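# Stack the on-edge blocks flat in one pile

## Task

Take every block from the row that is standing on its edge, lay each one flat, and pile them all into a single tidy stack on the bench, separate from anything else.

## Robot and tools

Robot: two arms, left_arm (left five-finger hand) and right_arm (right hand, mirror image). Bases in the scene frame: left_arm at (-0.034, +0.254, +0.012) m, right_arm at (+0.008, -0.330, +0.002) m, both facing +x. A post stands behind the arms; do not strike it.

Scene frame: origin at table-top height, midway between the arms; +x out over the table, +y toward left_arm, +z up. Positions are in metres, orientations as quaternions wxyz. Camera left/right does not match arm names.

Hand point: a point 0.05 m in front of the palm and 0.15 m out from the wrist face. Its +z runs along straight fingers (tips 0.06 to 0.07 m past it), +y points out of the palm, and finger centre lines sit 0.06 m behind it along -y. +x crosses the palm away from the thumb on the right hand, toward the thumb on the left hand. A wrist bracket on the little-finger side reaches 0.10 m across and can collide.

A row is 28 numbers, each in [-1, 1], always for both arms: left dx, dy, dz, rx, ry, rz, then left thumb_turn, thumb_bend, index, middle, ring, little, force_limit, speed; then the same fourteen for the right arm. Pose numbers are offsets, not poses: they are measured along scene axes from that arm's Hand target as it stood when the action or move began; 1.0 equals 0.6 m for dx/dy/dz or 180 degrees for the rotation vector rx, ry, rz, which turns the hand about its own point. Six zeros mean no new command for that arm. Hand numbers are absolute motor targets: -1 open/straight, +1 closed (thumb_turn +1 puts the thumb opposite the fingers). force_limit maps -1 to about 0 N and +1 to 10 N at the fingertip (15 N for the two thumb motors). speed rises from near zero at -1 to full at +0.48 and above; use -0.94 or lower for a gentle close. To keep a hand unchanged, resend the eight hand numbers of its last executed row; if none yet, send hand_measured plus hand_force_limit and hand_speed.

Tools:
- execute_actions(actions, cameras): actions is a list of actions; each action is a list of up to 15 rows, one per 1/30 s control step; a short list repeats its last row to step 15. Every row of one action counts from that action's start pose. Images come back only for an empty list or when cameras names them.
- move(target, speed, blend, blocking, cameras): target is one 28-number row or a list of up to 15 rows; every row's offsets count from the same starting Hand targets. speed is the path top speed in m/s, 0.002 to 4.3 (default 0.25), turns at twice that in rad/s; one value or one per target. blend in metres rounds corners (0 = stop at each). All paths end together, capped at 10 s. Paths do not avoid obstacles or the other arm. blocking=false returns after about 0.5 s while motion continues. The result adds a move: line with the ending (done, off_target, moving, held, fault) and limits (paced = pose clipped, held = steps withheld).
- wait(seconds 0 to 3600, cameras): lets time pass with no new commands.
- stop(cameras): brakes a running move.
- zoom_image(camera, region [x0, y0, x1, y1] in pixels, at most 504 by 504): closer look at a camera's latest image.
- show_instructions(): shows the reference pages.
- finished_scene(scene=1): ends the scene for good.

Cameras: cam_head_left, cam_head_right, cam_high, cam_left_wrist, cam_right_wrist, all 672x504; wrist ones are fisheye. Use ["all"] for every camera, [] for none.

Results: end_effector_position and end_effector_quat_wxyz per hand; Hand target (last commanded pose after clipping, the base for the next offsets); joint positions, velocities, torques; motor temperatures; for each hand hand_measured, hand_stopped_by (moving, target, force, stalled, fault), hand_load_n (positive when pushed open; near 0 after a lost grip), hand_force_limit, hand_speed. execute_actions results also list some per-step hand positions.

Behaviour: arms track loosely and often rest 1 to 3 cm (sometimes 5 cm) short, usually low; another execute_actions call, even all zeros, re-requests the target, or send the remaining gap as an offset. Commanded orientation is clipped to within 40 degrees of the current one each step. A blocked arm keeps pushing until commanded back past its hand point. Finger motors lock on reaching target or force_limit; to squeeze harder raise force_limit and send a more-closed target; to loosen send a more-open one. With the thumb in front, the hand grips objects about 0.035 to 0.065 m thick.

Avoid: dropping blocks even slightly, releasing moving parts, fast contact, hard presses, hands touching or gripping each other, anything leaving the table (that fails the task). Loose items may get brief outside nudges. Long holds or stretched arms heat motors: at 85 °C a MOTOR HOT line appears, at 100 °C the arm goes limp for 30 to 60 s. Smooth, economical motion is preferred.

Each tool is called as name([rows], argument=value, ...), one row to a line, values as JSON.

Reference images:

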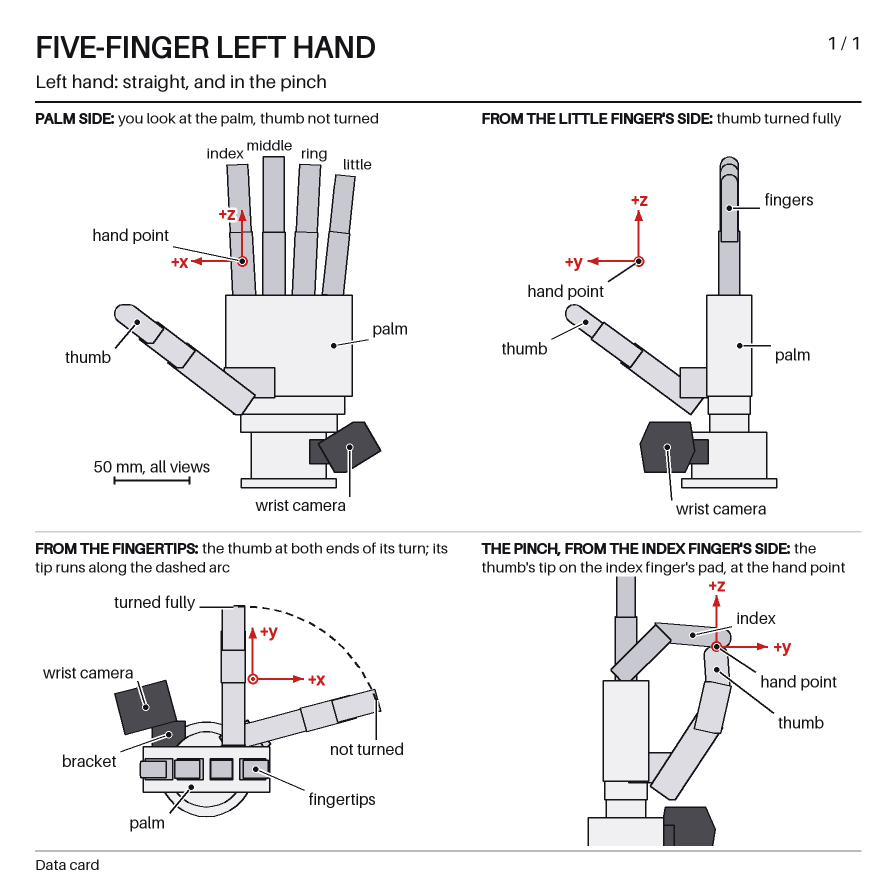

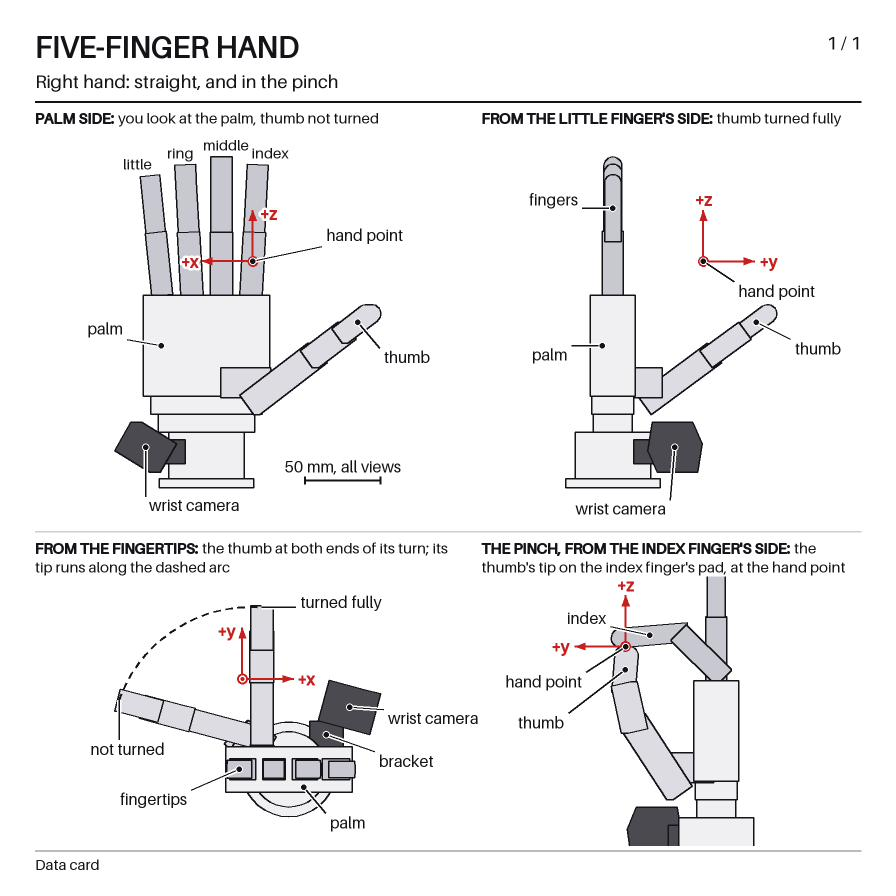

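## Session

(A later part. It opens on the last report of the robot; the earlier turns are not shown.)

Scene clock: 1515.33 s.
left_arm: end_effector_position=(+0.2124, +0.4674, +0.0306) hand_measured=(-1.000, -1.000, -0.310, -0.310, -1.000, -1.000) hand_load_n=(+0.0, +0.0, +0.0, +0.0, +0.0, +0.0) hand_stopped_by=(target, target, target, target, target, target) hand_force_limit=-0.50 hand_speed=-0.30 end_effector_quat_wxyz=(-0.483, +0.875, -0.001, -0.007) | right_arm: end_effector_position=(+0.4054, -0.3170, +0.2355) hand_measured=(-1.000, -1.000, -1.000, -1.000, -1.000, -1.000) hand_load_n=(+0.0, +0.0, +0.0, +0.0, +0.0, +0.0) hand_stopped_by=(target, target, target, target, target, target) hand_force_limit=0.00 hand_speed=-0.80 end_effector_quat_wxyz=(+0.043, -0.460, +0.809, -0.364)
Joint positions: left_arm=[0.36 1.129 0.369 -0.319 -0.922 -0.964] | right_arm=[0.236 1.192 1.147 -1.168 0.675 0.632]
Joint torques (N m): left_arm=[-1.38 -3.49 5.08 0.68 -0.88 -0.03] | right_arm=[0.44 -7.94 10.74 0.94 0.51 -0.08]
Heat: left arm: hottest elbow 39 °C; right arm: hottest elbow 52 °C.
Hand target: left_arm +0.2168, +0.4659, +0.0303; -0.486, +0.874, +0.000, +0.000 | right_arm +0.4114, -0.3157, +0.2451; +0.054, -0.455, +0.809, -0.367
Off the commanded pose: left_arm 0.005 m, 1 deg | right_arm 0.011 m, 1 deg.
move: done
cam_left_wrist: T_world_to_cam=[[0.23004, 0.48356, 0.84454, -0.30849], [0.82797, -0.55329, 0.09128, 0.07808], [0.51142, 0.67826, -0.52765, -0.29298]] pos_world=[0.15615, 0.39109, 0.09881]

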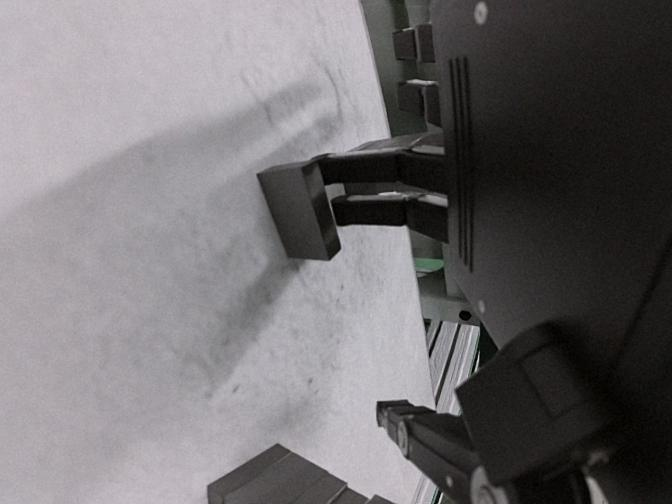

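move(target=[0,-0.062,0.0,0,0,0,-1,-1,-0.31,-0.31,-1,-1,-0.5,-0.3,0,0,0,0,0,0,-1,-1,-1,-1,-1,-1,0,-0.8], speed=0.03, cameras=["cam_left_wrist"])

zoom_image(camera="cam_left_wrist", region=[220, 120, 470, 320])

Scene clock: 1518.47 s.
left_arm: end_effector_position=(+0.2082, +0.4309, +0.0255) hand_measured=(-1.000, -1.000, -0.310, -0.310, -1.000, -1.000) hand_load_n=(+0.0, +0.0, +0.0, +1.0, +0.0, +0.0) hand_stopped_by=(target, target, target, target, target, target) hand_force_limit=-0.50 hand_speed=-0.30 end_effector_quat_wxyz=(-0.485, +0.874, +0.001, -0.008) | right_arm: end_effector_position=(+0.4054, -0.3170, +0.2355) hand_measured=(-1.000, -1.000, -1.000, -1.000, -1.000, -1.000) hand_load_n=(+0.0, +0.0, +0.0, +0.0, +0.0, +0.0) hand_stopped_by=(target, target, target, target, target, target) hand_force_limit=0.00 hand_speed=-0.80 end_effector_quat_wxyz=(+0.043, -0.460, +0.809, -0.364)
Joint positions: left_arm=[0.206 1.129 0.369 -0.521 -0.986 -1.213] | right_arm=[0.236 1.192 1.147 -1.168 0.675 0.632]
Joint torques (N m): left_arm=[-1.61 -3.55 6.11 -0.43 -0.83 -0.04] | right_arm=[0.38 -7.94 10.74 0.92 0.51 -0.08]
Heat: left arm: hottest elbow 39 °C; right arm: hottest elbow 52 °C.
Hand target: left_arm +0.2168, +0.4287, +0.0303; -0.486, +0.874, -0.001, +0.000 | right_arm +0.4114, -0.3157, +0.2451; +0.054, -0.455, +0.809, -0.367
Off the commanded pose: left_arm 0.010 m, 1 deg | right_arm 0.011 m, 1 deg.
move: done
cam_left_wrist: T_world_to_cam=[[0.22851, 0.4807, 0.84659, -0.28414], [0.82979, -0.55095, 0.08886, 0.06051], [0.50914, 0.68219, -0.52478, -0.27012]] pos_world=[0.15225, 0.35419, 0.09342]

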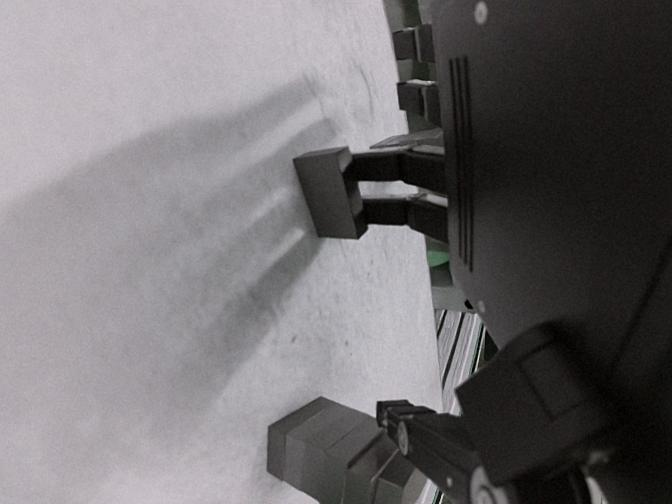

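Scaled by 2.016 from the camera's image (finer frame: 960x720).

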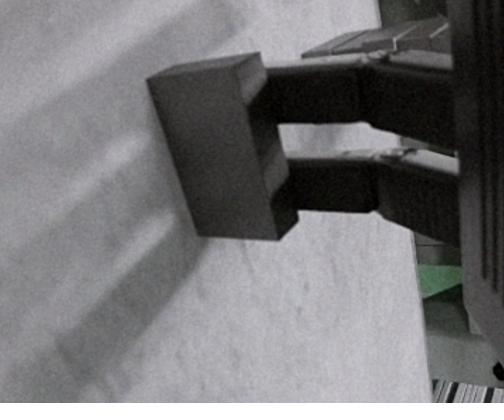

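move([
  [0,0.033,0.0,0,0,0,-1,-1,-0.31,-0.31,-1,-1,-0.5,-0.3,0,0,0,0,0,0,-1,-1,-1,-1,-1,-1,0,-0.8],
  [0,0.033,0.14,0,0,0,-1,-1,-0.31,-0.31,-1,-1,-0.5,-0.3,0,0,0,0,0,0,-1,-1,-1,-1,-1,-1,0,-0.8],
], speed=[0.03,0.1], cameras=["cam_left_wrist"])

zoom_image(camera="cam_left_wrist", region=[120, 120, 370, 320])

Scene clock: 1523.13 s.
left_arm: end_effector_position=(+0.2047, +0.4424, +0.0954) hand_measured=(-1.000, -1.000, -0.310, -0.310, -1.000, -1.000) hand_load_n=(-0.5, +0.0, +0.0, +0.0, +0.0, +0.0) hand_stopped_by=(target, target, target, target, target, target) hand_force_limit=-0.50 hand_speed=-0.30 end_effector_quat_wxyz=(-0.482, +0.876, -0.013, -0.014) | right_arm: end_effector_position=(+0.4054, -0.3170, +0.2355) hand_measured=(-1.000, -1.000, -1.000, -1.000, -1.000, -1.000) hand_load_n=(+0.0, +0.0, +0.0, +0.0, +0.0, +0.0) hand_stopped_by=(target, target, target, target, target, target) hand_force_limit=0.00 hand_speed=-0.80 end_effector_quat_wxyz=(+0.043, -0.460, +0.809, -0.364)
Joint positions: left_arm=[0.267 0.93 0.48 -0.75 -0.959 -1.084] | right_arm=[0.236 1.192 1.147 -1.168 0.675 0.632]
Joint torques (N m): left_arm=[0.26 -3.31 8.95 -0.23 -0.75 0.09] | right_arm=[0.44 -7.88 10.74 0.94 0.51 -0.08]
Heat: left arm: hottest elbow 39 °C; right arm: hottest elbow 52 °C.
Hand target: left_arm +0.2166, +0.4485, +0.1141; -0.486, +0.874, +0.000, -0.001 | right_arm +0.4114, -0.3157, +0.2451; +0.054, -0.455, +0.809, -0.367
Off the commanded pose: left_arm 0.023 m, 2 deg | right_arm 0.011 m, 1 deg.
move: off_target (left_arm)
cam_left_wrist: T_world_to_cam=[[0.25748, 0.48363, 0.83655, -0.35423], [0.82241, -0.56419, 0.07305, 0.07245], [0.5073, 0.66917, -0.543, -0.23166]] pos_world=[0.14915, 0.36721, 0.16525]

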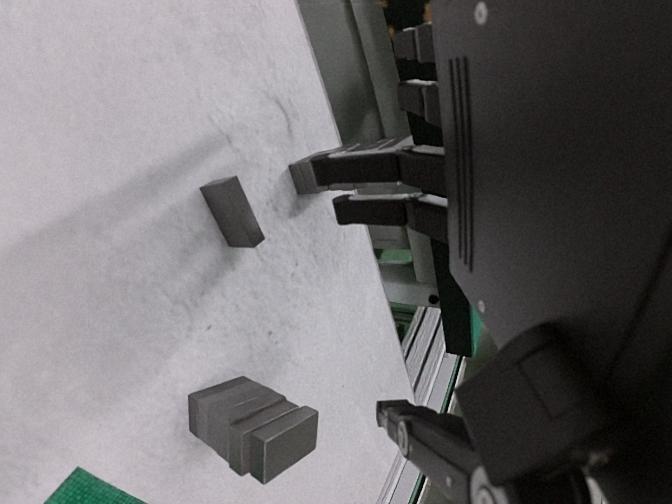

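Scaled by 2.016 from the camera's image (finer frame: 960x720).

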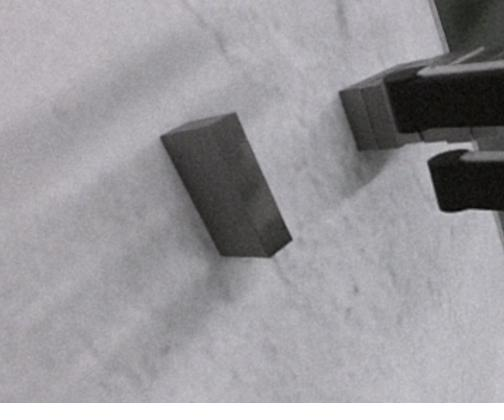

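move([
  [0,0,0.03,0,0,0,-1,-1,1,-0.5,-1,-1,-0.5,-0.3,0,0,0,0,0,0,-1,-1,-1,-1,-1,-1,0,-0.8],
  [-0.0193,0.0,0.05,0,0,-0.494,-1,-1,1,-0.5,-1,-1,-0.5,-0.3,0,0,0,0,0,0,-1,-1,-1,-1,-1,-1,0,-0.8],
], speed=[0.1,0.2], blend=0.01, cameras=["cam_left_wrist"])

zoom_image(camera="cam_left_wrist", region=[80, 60, 330, 260])

Scene clock: 1529.90 s.
left_arm: end_effector_position=(+0.2008, +0.4315, +0.1263) hand_measured=(-1.000, -1.000, +1.000, -0.500, -1.000, -1.000) hand_load_n=(+0.0, +0.0, +0.0, +0.0, +0.0, +0.0) hand_stopped_by=(target, target, target, target, target, target) hand_force_limit=-0.50 hand_speed=-0.30 end_effector_quat_wxyz=(-0.330, +0.631, -0.611, +0.346) | right_arm: end_effector_position=(+0.4054, -0.3170, +0.2355) hand_measured=(-1.000, -1.000, -1.000, -1.000, -1.000, -1.000) hand_load_n=(+0.0, +0.0, +0.0, +0.0, +0.0, +0.0) hand_stopped_by=(target, target, target, target, target, target) hand_force_limit=0.00 hand_speed=-0.80 end_effector_quat_wxyz=(+0.043, -0.460, +0.809, -0.364)
Joint positions: left_arm=[1.118 0.898 0.528 -0.611 0.859 0.807] | right_arm=[0.236 1.192 1.147 -1.168 0.675 0.632]
Joint torques (N m): left_arm=[0.5 -2.43 9.87 0.06 0.61 0.17] | right_arm=[0.44 -7.94 10.74 0.94 0.51 -0.08]
Heat: left arm: hottest elbow 40 °C; right arm: hottest elbow 53 °C.
Hand target: left_arm +0.2052, +0.4486, +0.1444; -0.347, +0.623, -0.613, +0.340 | right_arm +0.4114, -0.3157, +0.2451; +0.054, -0.455, +0.809, -0.367
Off the commanded pose: left_arm 0.025 m, 2 deg | right_arm 0.011 m, 1 deg.
move: off_target (left_arm); blend cut to 0.009 m at target 1
cam_left_wrist: T_world_to_cam=[[0.49518, -0.18652, 0.84853, -0.13393], [-0.54521, -0.82714, 0.13635, 0.44728], [0.67642, -0.53014, -0.51128, 0.27396]] pos_world=[0.12487, 0.49022, 0.19273]

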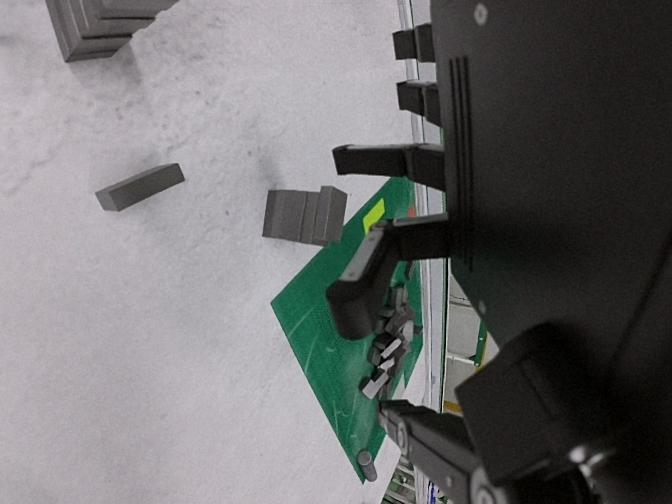

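Scaled by 2.016 from the camera's image (finer frame: 960x720).

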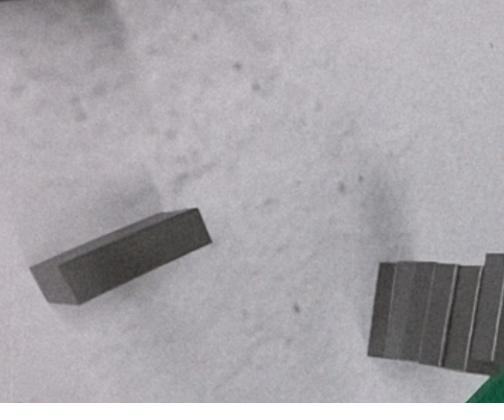

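move([
  [0,0,0,0,0,0,1,-0.62,1,-0.5,-1,-1,-0.5,-0.3,0,0,0,0,0,0,-1,-1,-1,-1,-1,-1,0,-0.8],
  [-0.022,0.003,-0.135,0,0,0,1,-0.62,1,-0.5,-1,-1,-0.5,-0.3,0,0,0,0,0,0,-1,-1,-1,-1,-1,-1,0,-0.8],
], speed=0.08, cameras=["cam_left_wrist"])

zoom_image(camera="cam_left_wrist", region=[130, 100, 380, 300])

Scene clock: 1536.07 s.
left_arm: end_effector_position=(+0.1927, +0.4440, +0.0630) hand_measured=(+1.000, -0.620, +1.000, -0.500, -1.000, -1.000) hand_load_n=(+0.0, +0.0, +0.0, +0.0, +0.0, +0.0) hand_stopped_by=(target, target, target, target, target, target) hand_force_limit=-0.50 hand_speed=-0.30 end_effector_quat_wxyz=(-0.338, +0.626, -0.613, +0.344) | right_arm: end_effector_position=(+0.4054, -0.3170, +0.2355) hand_measured=(-1.000, -1.000, -1.000, -1.000, -1.000, -1.000) hand_load_n=(+0.0, +0.0, +0.0, +0.0, +0.0, +0.0) hand_stopped_by=(target, target, target, target, target, target) hand_force_limit=0.00 hand_speed=-0.80 end_effector_quat_wxyz=(+0.043, -0.460, +0.809, -0.364)
Joint positions: left_arm=[1.171 1.052 0.423 -0.383 0.889 0.875] | right_arm=[0.236 1.192 1.147 -1.168 0.675 0.632]
Joint torques (N m): left_arm=[0.44 -3.43 5.83 0.81 0.63 0.16] | right_arm=[0.44 -7.94 10.74 0.94 0.51 -0.08]
Heat: left arm: hottest elbow 40 °C; right arm: hottest elbow 53 °C.
Hand target: left_arm +0.1919, +0.4503, +0.0632; -0.347, +0.623, -0.613, +0.340 | right_arm +0.4114, -0.3157, +0.2451; +0.054, -0.455, +0.809, -0.367
Off the commanded pose: left_arm 0.006 m, 1 deg | right_arm 0.011 m, 1 deg.
move: done
cam_left_wrist: T_world_to_cam=[[0.4872, -0.202, 0.84961, -0.06546], [-0.5462, -0.82959, 0.11597, 0.46448], [0.6814, -0.52055, -0.51451, 0.24863]] pos_world=[0.11618, 0.50153, 0.12967]

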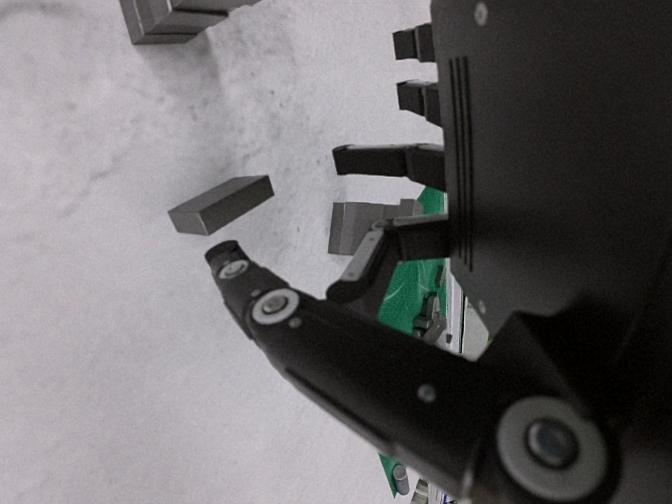

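Scaled by 2.016 from the camera's image (finer frame: 960x720).

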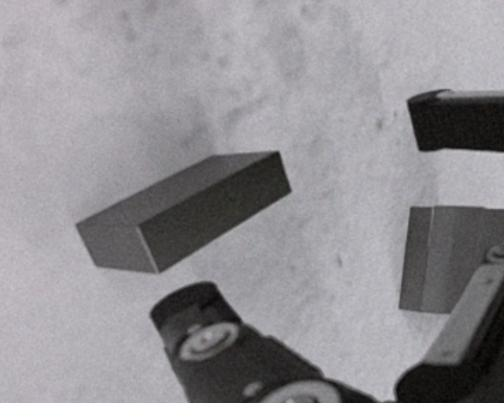

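move([
  [-0.011,0.0133,-0.02,0,0,0,1,-0.62,1,-0.5,-1,-1,-0.5,-0.3,0,0,0,0,0,0,-1,-1,-1,-1,-1,-1,0,-0.8],
  [-0.011,0.0133,-0.05,0,0,0,1,-0.62,1,-0.5,-1,-1,-0.5,-0.3,0,0,0,0,0,0,-1,-1,-1,-1,-1,-1,0,-0.8],
], speed=0.04, cameras=["cam_left_wrist"])

zoom_image(camera="cam_left_wrist", region=[180, 120, 430, 320])

Scene clock: 1540.40 s.
left_arm: end_effector_position=(+0.1868, +0.4534, +0.0343) hand_measured=(+1.000, -0.620, +1.000, -0.500, -1.000, -1.000) hand_load_n=(+0.0, +0.0, +0.5, +0.0, +0.0, +0.0) hand_stopped_by=(target, target, target, target, target, target) hand_force_limit=-0.50 hand_speed=-0.30 end_effector_quat_wxyz=(-0.340, +0.625, -0.613, +0.343) | right_arm: end_effector_position=(+0.4054, -0.3170, +0.2355) hand_measured=(-1.000, -1.000, -1.000, -1.000, -1.000, -1.000) hand_load_n=(+0.0, +0.0, +0.0, +0.0, +0.0, +0.0) hand_stopped_by=(target, target, target, target, target, target) hand_force_limit=0.00 hand_speed=-0.80 end_effector_quat_wxyz=(+0.043, -0.460, +0.809, -0.364)
Joint positions: left_arm=[1.209 1.164 0.399 -0.284 0.909 0.927] | right_arm=[0.236 1.192 1.147 -1.168 0.675 0.632]
Joint torques (N m): left_arm=[0.44 -4.01 5.09 0.76 0.64 0.16] | right_arm=[0.44 -7.94 10.74 0.94 0.51 -0.08]
Heat: left arm: hottest elbow 40 °C; right arm: hottest elbow 53 °C.
Hand target: left_arm +0.1854, +0.4583, +0.0333; -0.347, +0.623, -0.613, +0.340 | right_arm +0.4114, -0.3157, +0.2451; +0.054, -0.455, +0.809, -0.367
Off the commanded pose: left_arm 0.005 m, 1 deg | right_arm 0.011 m, 1 deg.
move: done
cam_left_wrist: T_world_to_cam=[[0.48517, -0.20575, 0.84987, -0.03422], [-0.54669, -0.82992, 0.11117, 0.47281], [0.68245, -0.51855, -0.51513, 0.24179]] pos_world=[0.11008, 0.51074, 0.10107]

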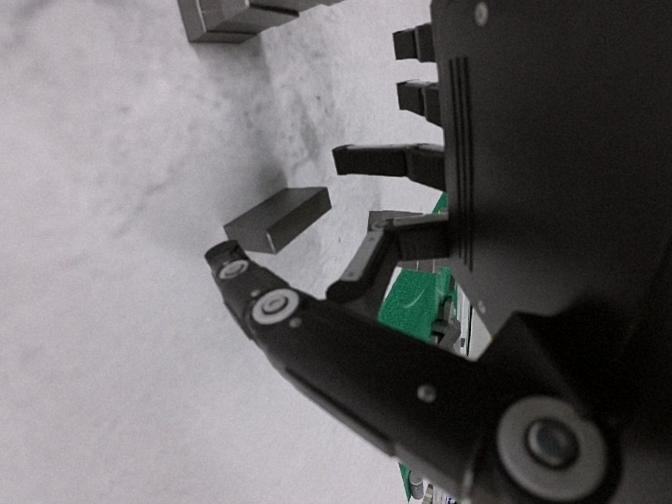

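Scaled by 2.016 from the camera's image (finer frame: 960x720).

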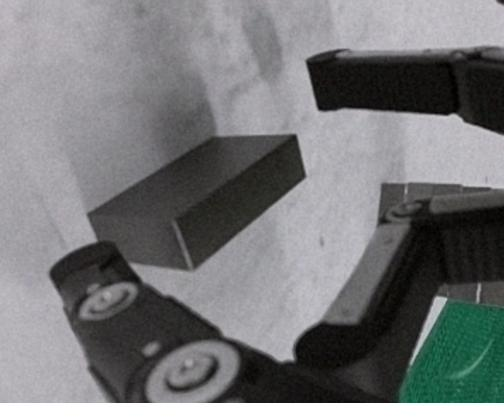

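move([
  [0,0,-0.007,0,0,0,1,-0.62,1,-0.5,-1,-1,-0.5,-0.5,0,0,0,0,0,0,-1,-1,-1,-1,-1,-1,0,-0.8],
  [0,0,-0.007,0,0,0,1,-0.5,1,-0.4,-1,-1,-0.7,-0.9,0,0,0,0,0,0,-1,-1,-1,-1,-1,-1,0,-0.8],
], speed=0.03, cameras=["cam_left_wrist"])

zoom_image(camera="cam_left_wrist", region=[180, 120, 430, 320])

Scene clock: 1543.13 s.
left_arm: end_effector_position=(+0.1869, +0.4537, +0.0307) hand_measured=(+1.000, -0.500, +1.000, -0.400, -1.000, -1.000) hand_load_n=(+0.0, +0.0, +0.0, +0.0, +0.0, +0.0) hand_stopped_by=(target, target, target, target, target, target) hand_force_limit=-0.70 hand_speed=-0.90 end_effector_quat_wxyz=(-0.341, +0.625, -0.613, +0.343) | right_arm: end_effector_position=(+0.4054, -0.3170, +0.2355) hand_measured=(-1.000, -1.000, -1.000, -1.000, -1.000, -1.000) hand_load_n=(+0.0, +0.0, +0.0, +0.0, +0.0, +0.0) hand_stopped_by=(target, target, target, target, target, target) hand_force_limit=0.00 hand_speed=-0.80 end_effector_quat_wxyz=(+0.043, -0.460, +0.809, -0.364)
Joint positions: left_arm=[1.209 1.176 0.394 -0.264 0.909 0.927] | right_arm=[0.236 1.192 1.147 -1.168 0.675 0.632]
Joint torques (N m): left_arm=[0.44 -3.96 5.01 0.76 0.64 0.16] | right_arm=[0.44 -7.88 10.74 0.92 0.51 -0.08]
Heat: left arm: hottest elbow 40 °C; right arm: hottest elbow 53 °C.
Hand target: left_arm +0.1853, +0.4583, +0.0292; -0.347, +0.623, -0.613, +0.340 | right_arm +0.4114, -0.3157, +0.2451; +0.054, -0.455, +0.809, -0.367
Off the commanded pose: left_arm 0.005 m, 1 deg | right_arm 0.011 m, 1 deg.
move: done
cam_left_wrist: T_world_to_cam=[[0.48458, -0.20726, 0.84984, -0.03031], [-0.5468, -0.83009, 0.10934, 0.47358], [0.68278, -0.51768, -0.51558, 0.23955]] pos_world=[0.11008, 0.51084, 0.09748]

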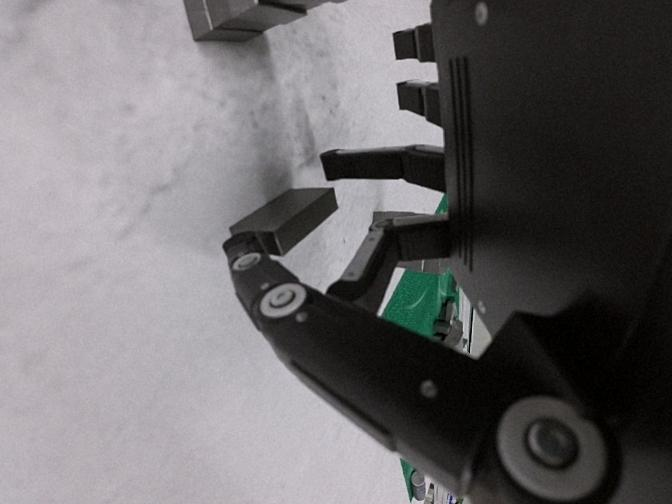

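Scaled by 2.016 from the camera's image (finer frame: 960x720).

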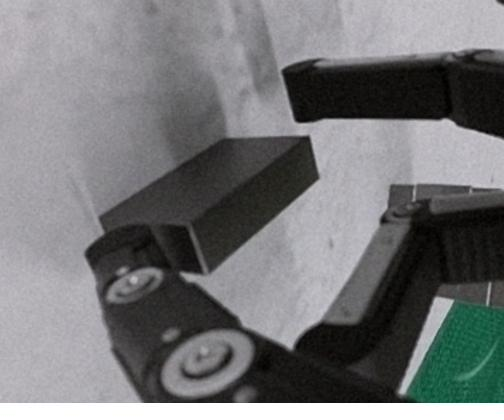

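move(target=[0,0,0,0,0,0,1,-0.5,1,0.15,-1,-1,-0.55,-0.93,0,0,0,0,0,0,-1,-1,-1,-1,-1,-1,0,-0.8])

move(target=[0,0,0,0,0,0,1,-0.5,1,0.3,-1,-1,-0.2,-0.93,0,0,0,0,0,0,-1,-1,-1,-1,-1,-1,0,-0.8], cameras=["cam_left_wrist"])

zoom_image(camera="cam_left_wrist", region=[180, 120, 430, 320])

Scene clock: 1545.43 s.
left_arm: end_effector_position=(+0.1869, +0.4537, +0.0307) hand_measured=(+1.000, -0.500, +1.000, -0.138, -1.000, -1.000) hand_load_n=(+0.5, +1.0, +0.0, +2.5, +0.0, +0.0) hand_stopped_by=(target, target, target, force, target, target) hand_force_limit=-0.55 hand_speed=-0.93 end_effector_quat_wxyz=(-0.341, +0.624, -0.613, +0.343) | right_arm: end_effector_position=(+0.4054, -0.3170, +0.2355) hand_measured=(-1.000, -1.000, -1.000, -1.000, -1.000, -1.000) hand_load_n=(+0.0, +0.0, +0.0, +0.0, +0.0, +0.0) hand_stopped_by=(target, target, target, target, target, target) hand_force_limit=0.00 hand_speed=-0.80 end_effector_quat_wxyz=(+0.043, -0.460, +0.809, -0.364)
Joint positions: left_arm=[1.209 1.176 0.394 -0.264 0.909 0.927] | right_arm=[0.236 1.192 1.147 -1.168 0.675 0.632]
Joint torques (N m): left_arm=[0.38 -3.96 5.01 0.76 0.61 0.16] | right_arm=[0.44 -7.88 10.74 0.92 0.51 -0.08]
Heat: left arm: hottest elbow 39 °C; right arm: hottest elbow 53 °C.
Hand target: left_arm +0.1853, +0.4583, +0.0291; -0.347, +0.624, -0.613, +0.340 | right_arm +0.4114, -0.3157, +0.2451; +0.054, -0.455, +0.809, -0.367
Off the commanded pose: left_arm 0.005 m, 1 deg | right_arm 0.011 m, 1 deg.
move: done

Scene clock: 1545.93 s.
left_arm: end_effector_position=(+0.1872, +0.4538, +0.0309) hand_measured=(+1.000, -0.500, +1.000, -0.128, -1.000, -1.000) hand_load_n=(+0.5, +2.0, +0.0, +4.5, +0.0, +0.0) hand_stopped_by=(target, target, target, force, target, target) hand_force_limit=-0.20 hand_speed=-0.93 end_effector_quat_wxyz=(-0.342, +0.624, -0.613, +0.343) | right_arm: end_effector_position=(+0.4054, -0.3170, +0.2355) hand_measured=(-1.000, -1.000, -1.000, -1.000, -1.000, -1.000) hand_load_n=(+0.0, +0.0, +0.0, +0.0, +0.0, +0.0) hand_stopped_by=(target, target, target, target, target, target) hand_force_limit=0.00 hand_speed=-0.80 end_effector_quat_wxyz=(+0.043, -0.460, +0.809, -0.364)
Joint positions: left_arm=[1.209 1.176 0.394 -0.263 0.911 0.927] | right_arm=[0.236 1.192 1.147 -1.168 0.675 0.632]
Joint torques (N m): left_arm=[0.38 -3.96 4.98 0.72 0.57 0.16] | right_arm=[0.44 -7.88 10.74 0.94 0.51 -0.08]
Heat: left arm: hottest elbow 39 °C; right arm: hottest elbow 53 °C.
Hand target: left_arm +0.1853, +0.4583, +0.0292; -0.347, +0.623, -0.613, +0.340 | right_arm +0.4114, -0.3157, +0.2451; +0.054, -0.455, +0.809, -0.367
Off the commanded pose: left_arm 0.005 m, 1 deg | right_arm 0.011 m, 1 deg.
move: done
cam_left_wrist: T_world_to_cam=[[0.48302, -0.20816, 0.85051, -0.02999], [-0.5476, -0.82975, 0.10792, 0.4738], [0.68324, -0.51787, -0.51477, 0.23953]] pos_world=[0.11028, 0.51094, 0.09768]

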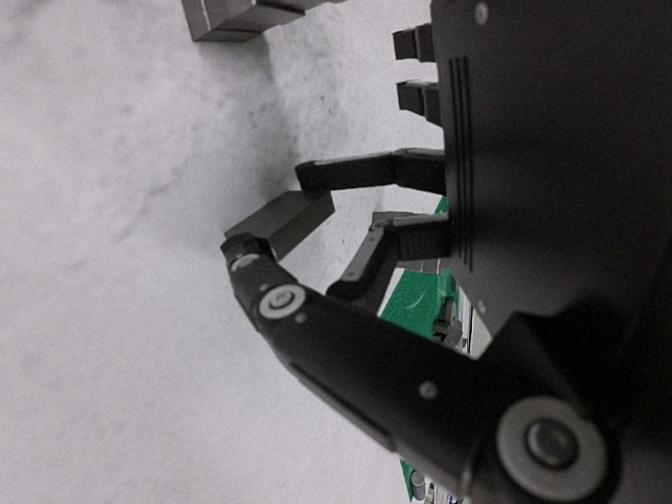

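Scaled by 2.016 from the camera's image (finer frame: 960x720).

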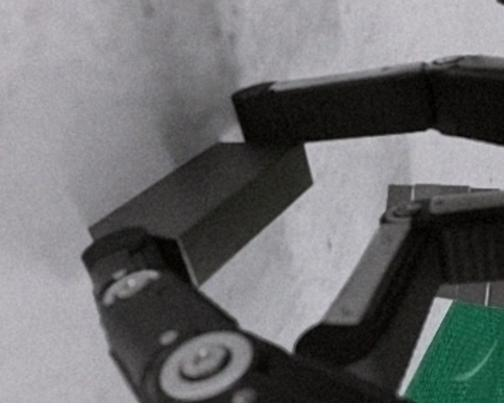

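move([
  [0.019,0.002,0.0325,0,0,0,1,-0.5,1,0.3,-1,-1,-0.2,-0.93,0,0,0,0,0,0,-1,-1,-1,-1,-1,-1,0,-0.8],
  [0.019,0.002,0.075,0,0,0,1,-0.5,1,0.3,-1,-1,-0.2,-0.93,0,0,0,0,0,0,-1,-1,-1,-1,-1,-1,0,-0.8],
], speed=0.03, cameras=["cam_left_wrist"])

zoom_image(camera="cam_left_wrist", region=[180, 120, 430, 320])

Scene clock: 1549.03 s.
left_arm: end_effector_position=(+0.1864, +0.4443, +0.0544) hand_measured=(+1.000, -0.500, +1.000, -0.128, -1.000, -1.000) hand_load_n=(+0.5, +3.0, +0.0, +4.0, +0.0, -0.5) hand_stopped_by=(target, target, target, force, target, target) hand_force_limit=-0.20 hand_speed=-0.93 end_effector_quat_wxyz=(-0.330, +0.636, -0.607, +0.345) | right_arm: end_effector_position=(+0.4054, -0.3170, +0.2355) hand_measured=(-1.000, -1.000, -1.000, -1.000, -1.000, -1.000) hand_load_n=(+0.0, +0.0, +0.0, +0.0, +0.0, +0.0) hand_stopped_by=(target, target, target, target, target, target) hand_force_limit=0.00 hand_speed=-0.80 end_effector_quat_wxyz=(+0.043, -0.460, +0.809, -0.364)
Joint positions: left_arm=[1.194 1.08 0.418 -0.389 0.892 0.89] | right_arm=[0.236 1.192 1.147 -1.168 0.675 0.632]
Joint torques (N m): left_arm=[-1.49 -5.13 8.66 0.01 0.5 -0.05] | right_arm=[0.44 -7.88 10.73 0.92 0.51 -0.08]
Heat: left arm: hottest elbow 39 °C; right arm: hottest elbow 53 °C.
Hand target: left_arm +0.1967, +0.4596, +0.0742; -0.347, +0.623, -0.613, +0.340 | right_arm +0.4114, -0.3157, +0.2451; +0.054, -0.455, +0.809, -0.367
Off the commanded pose: left_arm 0.027 m, 3 deg | right_arm 0.011 m, 1 deg.
move: off_target (left_arm)
cam_left_wrist: T_world_to_cam=[[0.50001, -0.17597, 0.84795, -0.06888], [-0.53407, -0.83344, 0.14197, 0.46027], [0.68173, -0.52385, -0.51071, 0.24996]] pos_world=[0.10985, 0.50243, 0.12072]

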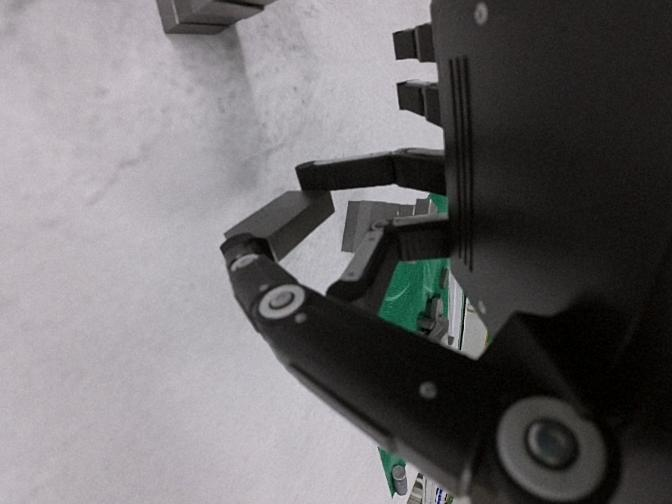

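Scaled by 2.016 from the camera's image (finer frame: 960x720).

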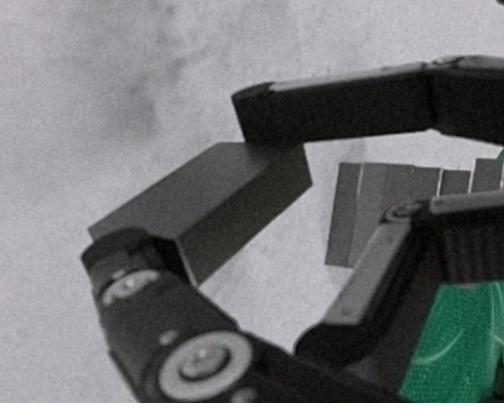

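move([
  [0,0,0.15,0,0,0,1,-0.5,1,0.3,-1,-1,-0.2,-0.93,0,0,0,0,0,0,-1,-1,-1,-1,-1,-1,0,-0.8],
  [0.3248,-0.1503,0.1597,0.2308,0.1139,0.2656,1,-0.5,1,0.3,-1,-1,-0.2,-0.93,0,0,0,0,0,0,-1,-1,-1,-1,-1,-1,0,-0.8],
], speed=[0.08,0.13], blend=0.02)

move([
  [0,0,-0.108,0,0,0,1,-0.5,1,0.3,-1,-1,-0.2,-0.93,0,0,0,0,0,0,-1,-1,-1,-1,-1,-1,0,-0.8],
  [0,0,-0.235,0,0,0,1,-0.5,1,0.3,-1,-1,-0.2,-0.93,0,0,0,0,0,0,-1,-1,-1,-1,-1,-1,0,-0.8],
], speed=[0.08,0.04], blend=0.005, cameras=["cam_left_wrist"])

zoom_image(camera="cam_left_wrist", region=[180, 120, 430, 320])

Scene clock: 1557.70 s.
left_arm: end_effector_position=(+0.3736, +0.3744, +0.1523) hand_measured=(+1.000, -0.500, +1.000, -0.128, -1.000, -1.000) hand_load_n=(+1.5, +3.0, +0.0, +4.0, +0.0, -0.5) hand_stopped_by=(target, target, target, force, target, target) hand_force_limit=-0.20 hand_speed=-0.93 end_effector_quat_wxyz=(-0.523, +0.699, -0.452, -0.184) | right_arm: end_effector_position=(+0.4054, -0.3170, +0.2355) hand_measured=(-1.000, -1.000, -1.000, -1.000, -1.000, -1.000) hand_load_n=(-0.5, +0.0, +0.0, +0.0, +0.0, +0.0) hand_stopped_by=(target, target, target, target, target, target) hand_force_limit=0.00 hand_speed=-0.80 end_effector_quat_wxyz=(+0.043, -0.460, +0.809, -0.364)
Joint positions: left_arm=[-0.09 1.434 0.963 -0.773 -1.152 -0.302] | right_arm=[0.236 1.192 1.147 -1.168 0.675 0.632]
Joint torques (N m): left_arm=[-1.38 -9.93 9.32 -0.36 -1.22 0.03] | right_arm=[0.44 -7.88 10.73 0.92 0.51 -0.08]
Heat: left arm: hottest elbow 41 °C; right arm: hottest elbow 53 °C.
Hand target: left_arm +0.3917, +0.3693, +0.1700; -0.534, +0.701, -0.442, -0.168 | right_arm +0.4114, -0.3157, +0.2451; +0.054, -0.455, +0.809, -0.367
Off the commanded pose: left_arm 0.026 m, 3 deg | right_arm 0.011 m, 1 deg.
move: off_target (left_arm)

Scene clock: 1560.80 s.
left_arm: end_effector_position=(+0.3878, +0.3732, +0.0290) hand_measured=(+1.000, -0.500, +1.000, -0.128, -1.000, -1.000) hand_load_n=(+1.0, +3.0, +0.0, +4.0, +0.0, +0.0) hand_stopped_by=(target, target, target, force, target, target) hand_force_limit=-0.20 hand_speed=-0.93 end_effector_quat_wxyz=(-0.529, +0.703, -0.443, -0.174) | right_arm: end_effector_position=(+0.4054, -0.3170, +0.2355) hand_measured=(-1.000, -1.000, -1.000, -1.000, -1.000, -1.000) hand_load_n=(+0.0, +0.0, -0.5, +0.0, +0.0, +0.0) hand_stopped_by=(target, target, target, target, target, target) hand_force_limit=0.00 hand_speed=-0.80 end_effector_quat_wxyz=(+0.043, -0.460, +0.809, -0.364)
Joint positions: left_arm=[-0.09 1.675 0.844 -0.385 -1.153 -0.306] | right_arm=[0.236 1.192 1.147 -1.168 0.675 0.632]
Joint torques (N m): left_arm=[-1.38 -11.16 4.67 0.39 -1.19 0.05] | right_arm=[0.44 -7.88 10.74 0.92 0.51 -0.08]
Heat: left arm: hottest elbow 41 °C; right arm: hottest elbow 53 °C.
Hand target: left_arm +0.3916, +0.3693, +0.0289; -0.534, +0.701, -0.442, -0.168 | right_arm +0.4114, -0.3157, +0.2451; +0.054, -0.455, +0.809, -0.367
Off the commanded pose: left_arm 0.006 m, 1 deg | right_arm 0.011 m, 1 deg.
move: done
cam_left_wrist: T_world_to_cam=[[0.8973, -0.08962, 0.43223, -0.33472], [0.16217, -0.84378, -0.51161, 0.26502], [0.41056, 0.52916, -0.74259, -0.21863]] pos_world=[0.34713, 0.30931, 0.11792]

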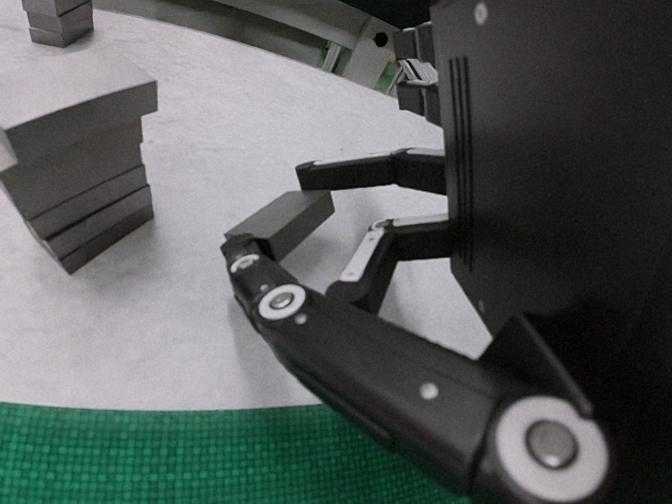

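Scaled by 2.016 from the camera's image (finer frame: 960x720).

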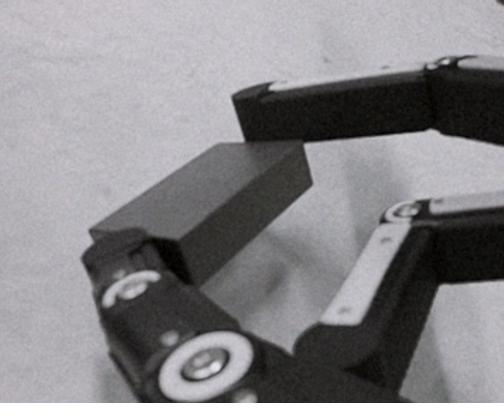

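move([
  [0,0,-0.0135,0,0,0,1,-0.5,1,0.3,-1,-1,-0.2,-0.93,0,0,0,0,0,0,-1,-1,-1,-1,-1,-1,0,-0.8],
  [0.003,-0.003,-0.0255,0,0,0,1,-0.5,1,0.3,-1,-1,-0.2,-0.93,0,0,0,0,0,0,-1,-1,-1,-1,-1,-1,0,-0.8],
  [0.006,-0.006,-0.0375,0,0,0,1,-0.5,1,0.3,-1,-1,-0.2,-0.93,0,0,0,0,0,0,-1,-1,-1,-1,-1,-1,0,-0.8],
], speed=0.03, cameras=["cam_left_wrist"])

zoom_image(camera="cam_left_wrist", region=[180, 120, 430, 320])

Scene clock: 1563.60 s.
left_arm: end_effector_position=(+0.3902, +0.3712, +0.0138) hand_measured=(+1.000, -0.500, +1.000, -0.128, -1.000, -1.000) hand_load_n=(+0.5, +3.0, +0.0, +4.0, +0.0, +0.0) hand_stopped_by=(target, target, target, force, target, target) hand_force_limit=-0.20 hand_speed=-0.93 end_effector_quat_wxyz=(-0.535, +0.700, -0.441, -0.174) | right_arm: end_effector_position=(+0.4054, -0.3170, +0.2355) hand_measured=(-1.000, -1.000, -1.000, -1.000, -1.000, -1.000) hand_load_n=(+0.0, +0.0, +0.0, -0.5, +0.0, +0.0) hand_stopped_by=(target, target, target, target, target, target) hand_force_limit=0.00 hand_speed=-0.80 end_effector_quat_wxyz=(+0.043, -0.460, +0.809, -0.364)
Joint positions: left_arm=[-0.098 1.719 0.839 -0.337 -1.167 -0.313] | right_arm=[0.236 1.192 1.147 -1.168 0.675 0.632]
Joint torques (N m): left_arm=[-1.32 -10.17 4.89 0.24 -0.74 -0.06] | right_arm=[0.44 -7.88 10.74 0.94 0.51 -0.08]
Heat: left arm: hottest elbow 40 °C; right arm: hottest elbow 53 °C.
Hand target: left_arm +0.3951, +0.3658, +0.0063; -0.534, +0.701, -0.441, -0.168 | right_arm +0.4114, -0.3157, +0.2451; +0.054, -0.455, +0.809, -0.367
Off the commanded pose: left_arm 0.011 m, 1 deg | right_arm 0.011 m, 1 deg.
move: off_target (left_arm)
cam_left_wrist: T_world_to_cam=[[0.89419, -0.09504, 0.43748, -0.32743], [0.16548, -0.83783, -0.52025, 0.25183], [0.41598, 0.5376, -0.73345, -0.23536]] pos_world=[0.34902, 0.3064, 0.10164]

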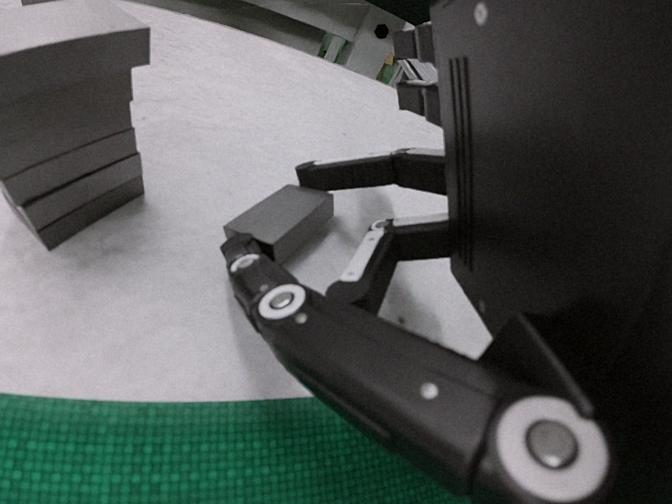

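Scaled by 2.016 from the camera's image (finer frame: 960x720).

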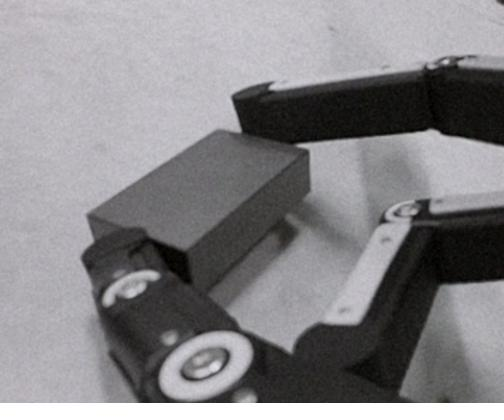

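move([
  [0.003,-0.003,-0.010,0,0,0,1,-0.5,1,0.3,-1,-1,-0.2,-0.93,0,0,0,0,0,0,-1,-1,-1,-1,-1,-1,0,-0.8],
  [0.004,-0.004,-0.013,0,0,0,1,-0.5,1,0.3,-1,-1,-0.2,-0.93,0,0,0,0,0,0,-1,-1,-1,-1,-1,-1,0,-0.8],
], speed=0.03, cameras=["cam_left_wrist"])

zoom_image(camera="cam_left_wrist", region=[180, 120, 430, 320])

Scene clock: 1565.07 s.
left_arm: end_effector_position=(+0.3904, +0.3696, +0.0083) hand_measured=(+1.000, -0.500, +1.000, -0.128, -1.000, -1.000) hand_load_n=(+0.0, +1.5, +0.0, +5.0, +0.0, +0.0) hand_stopped_by=(target, target, target, force, target, target) hand_force_limit=-0.20 hand_speed=-0.93 end_effector_quat_wxyz=(-0.536, +0.698, -0.441, -0.175) | right_arm: end_effector_position=(+0.4054, -0.3170, +0.2355) hand_measured=(-1.000, -1.000, -1.000, -1.000, -1.000, -1.000) hand_load_n=(+0.0, +0.0, +0.0, +0.0, +0.0, +0.0) hand_stopped_by=(target, target, target, target, target, target) hand_force_limit=0.00 hand_speed=-0.80 end_effector_quat_wxyz=(+0.043, -0.460, +0.809, -0.364)
Joint positions: left_arm=[-0.103 1.735 0.839 -0.331 -1.173 -0.321] | right_arm=[0.236 1.192 1.147 -1.168 0.675 0.632]
Joint torques (N m): left_arm=[-1.32 -9.76 5.16 0.24 -0.57 -0.11] | right_arm=[0.44 -7.94 10.74 0.94 0.51 -0.08]
Heat: left arm: hottest elbow 40 °C; right arm: hottest elbow 53 °C.
Hand target: left_arm +0.3976, +0.3633, -0.0014; -0.534, +0.701, -0.442, -0.168 | right_arm +0.4114, -0.3157, +0.2451; +0.054, -0.455, +0.809, -0.367
Off the commanded pose: left_arm 0.014 m, 1 deg | right_arm 0.011 m, 1 deg.
move: off_target (left_arm)
cam_left_wrist: T_world_to_cam=[[0.89522, -0.09755, 0.43482, -0.32476], [0.16371, -0.83553, -0.52449, 0.24739], [0.41447, 0.54072, -0.73201, -0.23909]] pos_world=[0.34933, 0.3043, 0.09594]

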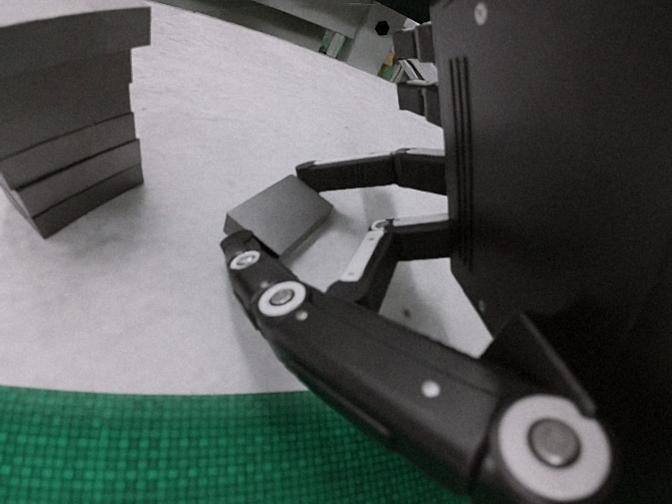

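Scaled by 2.016 from the camera's image (finer frame: 960x720).

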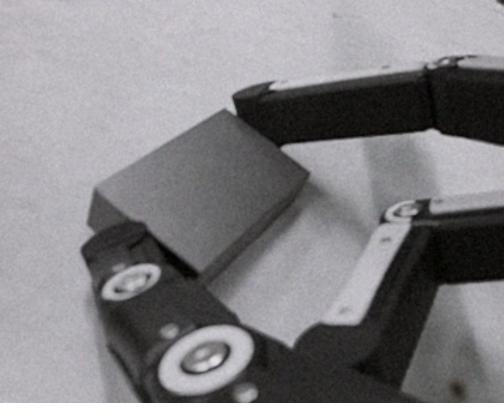

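move([
  [0.001,-0.001,-0.003,0,0,0,1,-0.5,1,-0.145,-1,-1,-0.5,-0.93,0,0,0,0,0,0,-1,-1,-1,-1,-1,-1,0,-0.8],
  [0.002,-0.002,-0.009,0,0,0,1,-0.5,1,-0.15,-1,-1,-0.5,-0.93,0,0,0,0,0,0,-1,-1,-1,-1,-1,-1,0,-0.8],
], speed=0.03, cameras=["cam_left_wrist"])

zoom_image(camera="cam_left_wrist", region=[180, 120, 430, 320])

Scene clock: 1567.23 s.
left_arm: end_effector_position=(+0.3906, +0.3683, +0.0064) hand_measured=(+1.000, -0.500, +1.000, -0.150, -1.000, -1.000) hand_load_n=(-1.5, +0.0, +0.0, +1.0, +0.0, +0.0) hand_stopped_by=(target, target, target, target, target, target) hand_force_limit=-0.50 hand_speed=-0.93 end_effector_quat_wxyz=(-0.538, +0.697, -0.441, -0.176) | right_arm: end_effector_position=(+0.4054, -0.3170, +0.2355) hand_measured=(-1.000, -1.000, -1.000, -1.000, -1.000, -1.000) hand_load_n=(+0.0, +0.0, +0.0, +0.0, -0.5, +0.0) hand_stopped_by=(target, target, target, target, target, target) hand_force_limit=0.00 hand_speed=-0.80 end_effector_quat_wxyz=(+0.043, -0.460, +0.809, -0.364)
Joint positions: left_arm=[-0.108 1.743 0.839 -0.327 -1.179 -0.323] | right_arm=[0.236 1.192 1.147 -1.168 0.675 0.632]
Joint torques (N m): left_arm=[-1.2 -9.17 5.33 0.35 -0.38 -0.16] | right_arm=[0.44 -7.88 10.74 0.92 0.51 -0.08]
Heat: left arm: hottest elbow 40 °C; right arm: hottest elbow 53 °C.
Hand target: left_arm +0.3988, +0.3620, -0.0068; -0.534, +0.701, -0.442, -0.168 | right_arm +0.4114, -0.3157, +0.2451; +0.054, -0.455, +0.809, -0.367
Off the commanded pose: left_arm 0.017 m, 1 deg | right_arm 0.011 m, 1 deg.
move: off_target (left_arm); target 2's new numbers were sent with left_arm's hand 0.017 m and 1 deg from that target
cam_left_wrist: T_world_to_cam=[[0.89519, -0.10132, 0.43401, -0.32288], [0.16209, -0.83312, -0.52881, 0.24497], [0.41516, 0.54374, -0.72938, -0.24134]] pos_world=[0.34953, 0.3026, 0.09365]

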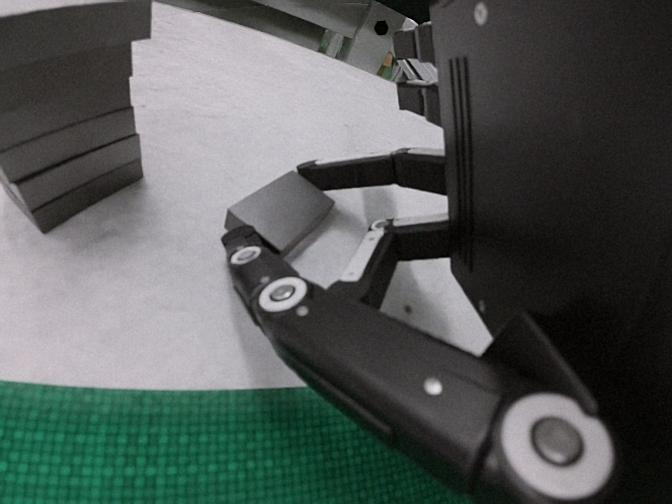

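Scaled by 2.016 from the camera's image (finer frame: 960x720).

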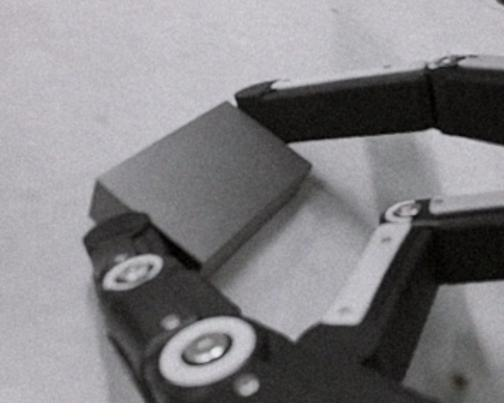

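move(target=[0,0,0.006,0,0,0,1,-0.5,1,0.3,-1,-1,-0.2,-0.93,0,0,0,0,0,0,-1,-1,-1,-1,-1,-1,0,-0.8], speed=0.03)

move([
  [0.0167,0.010,0.034,0,0,0,1,-0.5,1,0.3,-1,-1,-0.2,-0.93,0,0,0,0,0,0,-1,-1,-1,-1,-1,-1,0,-0.8],
  [0.0167,0.010,0.06,0,0,0,1,-0.5,1,0.35,-1,-1,-0.2,-0.93,0,0,0,0,0,0,-1,-1,-1,-1,-1,-1,0,-0.8],
  [0.0167,0.010,0.12,0,0,0,1,-0.5,1,0.35,-1,-1,-0.2,-0.93,0,0,0,0,0,0,-1,-1,-1,-1,-1,-1,0,-0.8],
], speed=0.03, cameras=["cam_left_wrist"])

zoom_image(camera="cam_left_wrist", region=[180, 120, 430, 320])

Scene clock: 1568.87 s.
left_arm: end_effector_position=(+0.3910, +0.3683, +0.0065) hand_measured=(+1.000, -0.500, +1.000, -0.138, -1.000, -1.000) hand_load_n=(-2.0, +0.5, +0.0, +3.5, +0.0, +0.0) hand_stopped_by=(target, target, target, force, target, target) hand_force_limit=-0.20 hand_speed=-0.93 end_effector_quat_wxyz=(-0.538, +0.697, -0.441, -0.176) | right_arm: end_effector_position=(+0.4054, -0.3170, +0.2355) hand_measured=(-1.000, -1.000, -1.000, -1.000, -1.000, -1.000) hand_load_n=(+0.0, +0.0, -0.5, +0.0, +0.0, +0.0) hand_stopped_by=(target, target, target, target, target, target) hand_force_limit=0.00 hand_speed=-0.80 end_effector_quat_wxyz=(+0.043, -0.460, +0.809, -0.364)
Joint positions: left_arm=[-0.108 1.743 0.84 -0.327 -1.179 -0.323] | right_arm=[0.236 1.192 1.147 -1.168 0.675 0.632]
Joint torques (N m): left_arm=[-1.14 -9.76 5.39 -0.01 -0.38 -0.15] | right_arm=[0.38 -7.94 10.74 0.94 0.51 -0.08]
Heat: left arm: hottest elbow 40 °C; right arm: hottest elbow 53 °C.
Hand target: left_arm +0.3988, +0.3620, -0.0032; -0.534, +0.701, -0.442, -0.168 | right_arm +0.4114, -0.3157, +0.2451; +0.054, -0.455, +0.809, -0.367
Off the commanded pose: left_arm 0.014 m, 1 deg | right_arm 0.011 m, 1 deg.
move: off_target (left_arm)

Scene clock: 1572.80 s.
left_arm: end_effector_position=(+0.3912, +0.3661, +0.0474) hand_measured=(+1.000, -0.500, +1.000, -0.120, -1.000, -1.000) hand_load_n=(+1.0, +3.5, +0.0, +5.0, +0.0, +0.0) hand_stopped_by=(target, target, target, force, target, target) hand_force_limit=-0.20 hand_speed=-0.93 end_effector_quat_wxyz=(-0.524, +0.693, -0.458, -0.185) | right_arm: end_effector_position=(+0.4054, -0.3170, +0.2355) hand_measured=(-1.000, -1.000, -1.000, -1.000, -1.000, -1.000) hand_load_n=(+0.0, +0.0, +0.0, +0.0, +0.0, +0.0) hand_stopped_by=(target, target, target, target, target, target) hand_force_limit=0.00 hand_speed=-0.80 end_effector_quat_wxyz=(+0.043, -0.460, +0.809, -0.364)
Joint positions: left_arm=[-0.108 1.656 0.887 -0.488 -1.159 -0.307] | right_arm=[0.236 1.192 1.147 -1.168 0.675 0.632]
Joint torques (N m): left_arm=[0.09 -13.57 7.53 -0.4 -0.98 0.11] | right_arm=[0.44 -7.88 10.74 0.92 0.51 -0.08]
Heat: left arm: hottest elbow 40 °C; right arm: hottest elbow 53 °C.
Hand target: left_arm +0.4089, +0.3680, +0.0688; -0.534, +0.701, -0.441, -0.168 | right_arm +0.4114, -0.3157, +0.2451; +0.054, -0.455, +0.809, -0.367
Off the commanded pose: left_arm 0.028 m, 3 deg | right_arm 0.011 m, 1 deg.
move: off_target (left_arm); target 2's new numbers were sent with left_arm's hand 0.028 m and 3 deg from that target
cam_left_wrist: T_world_to_cam=[[0.91211, -0.10739, 0.39563, -0.34401], [0.12859, -0.84143, -0.52485, 0.28075], [0.38926, 0.5296, -0.75366, -0.19397]] pos_world=[0.35318, 0.30201, 0.13726]

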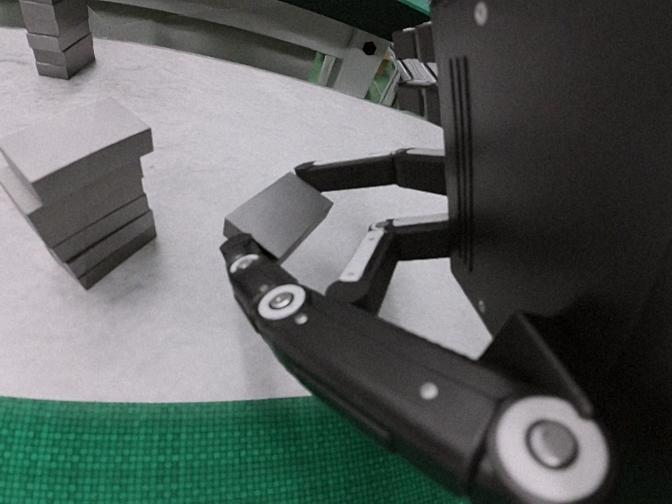

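Scaled by 2.016 from the camera's image (finer frame: 960x720).

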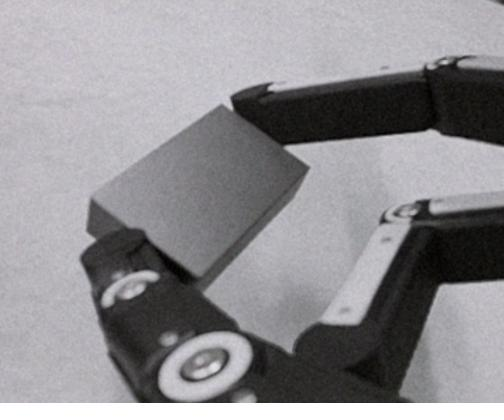

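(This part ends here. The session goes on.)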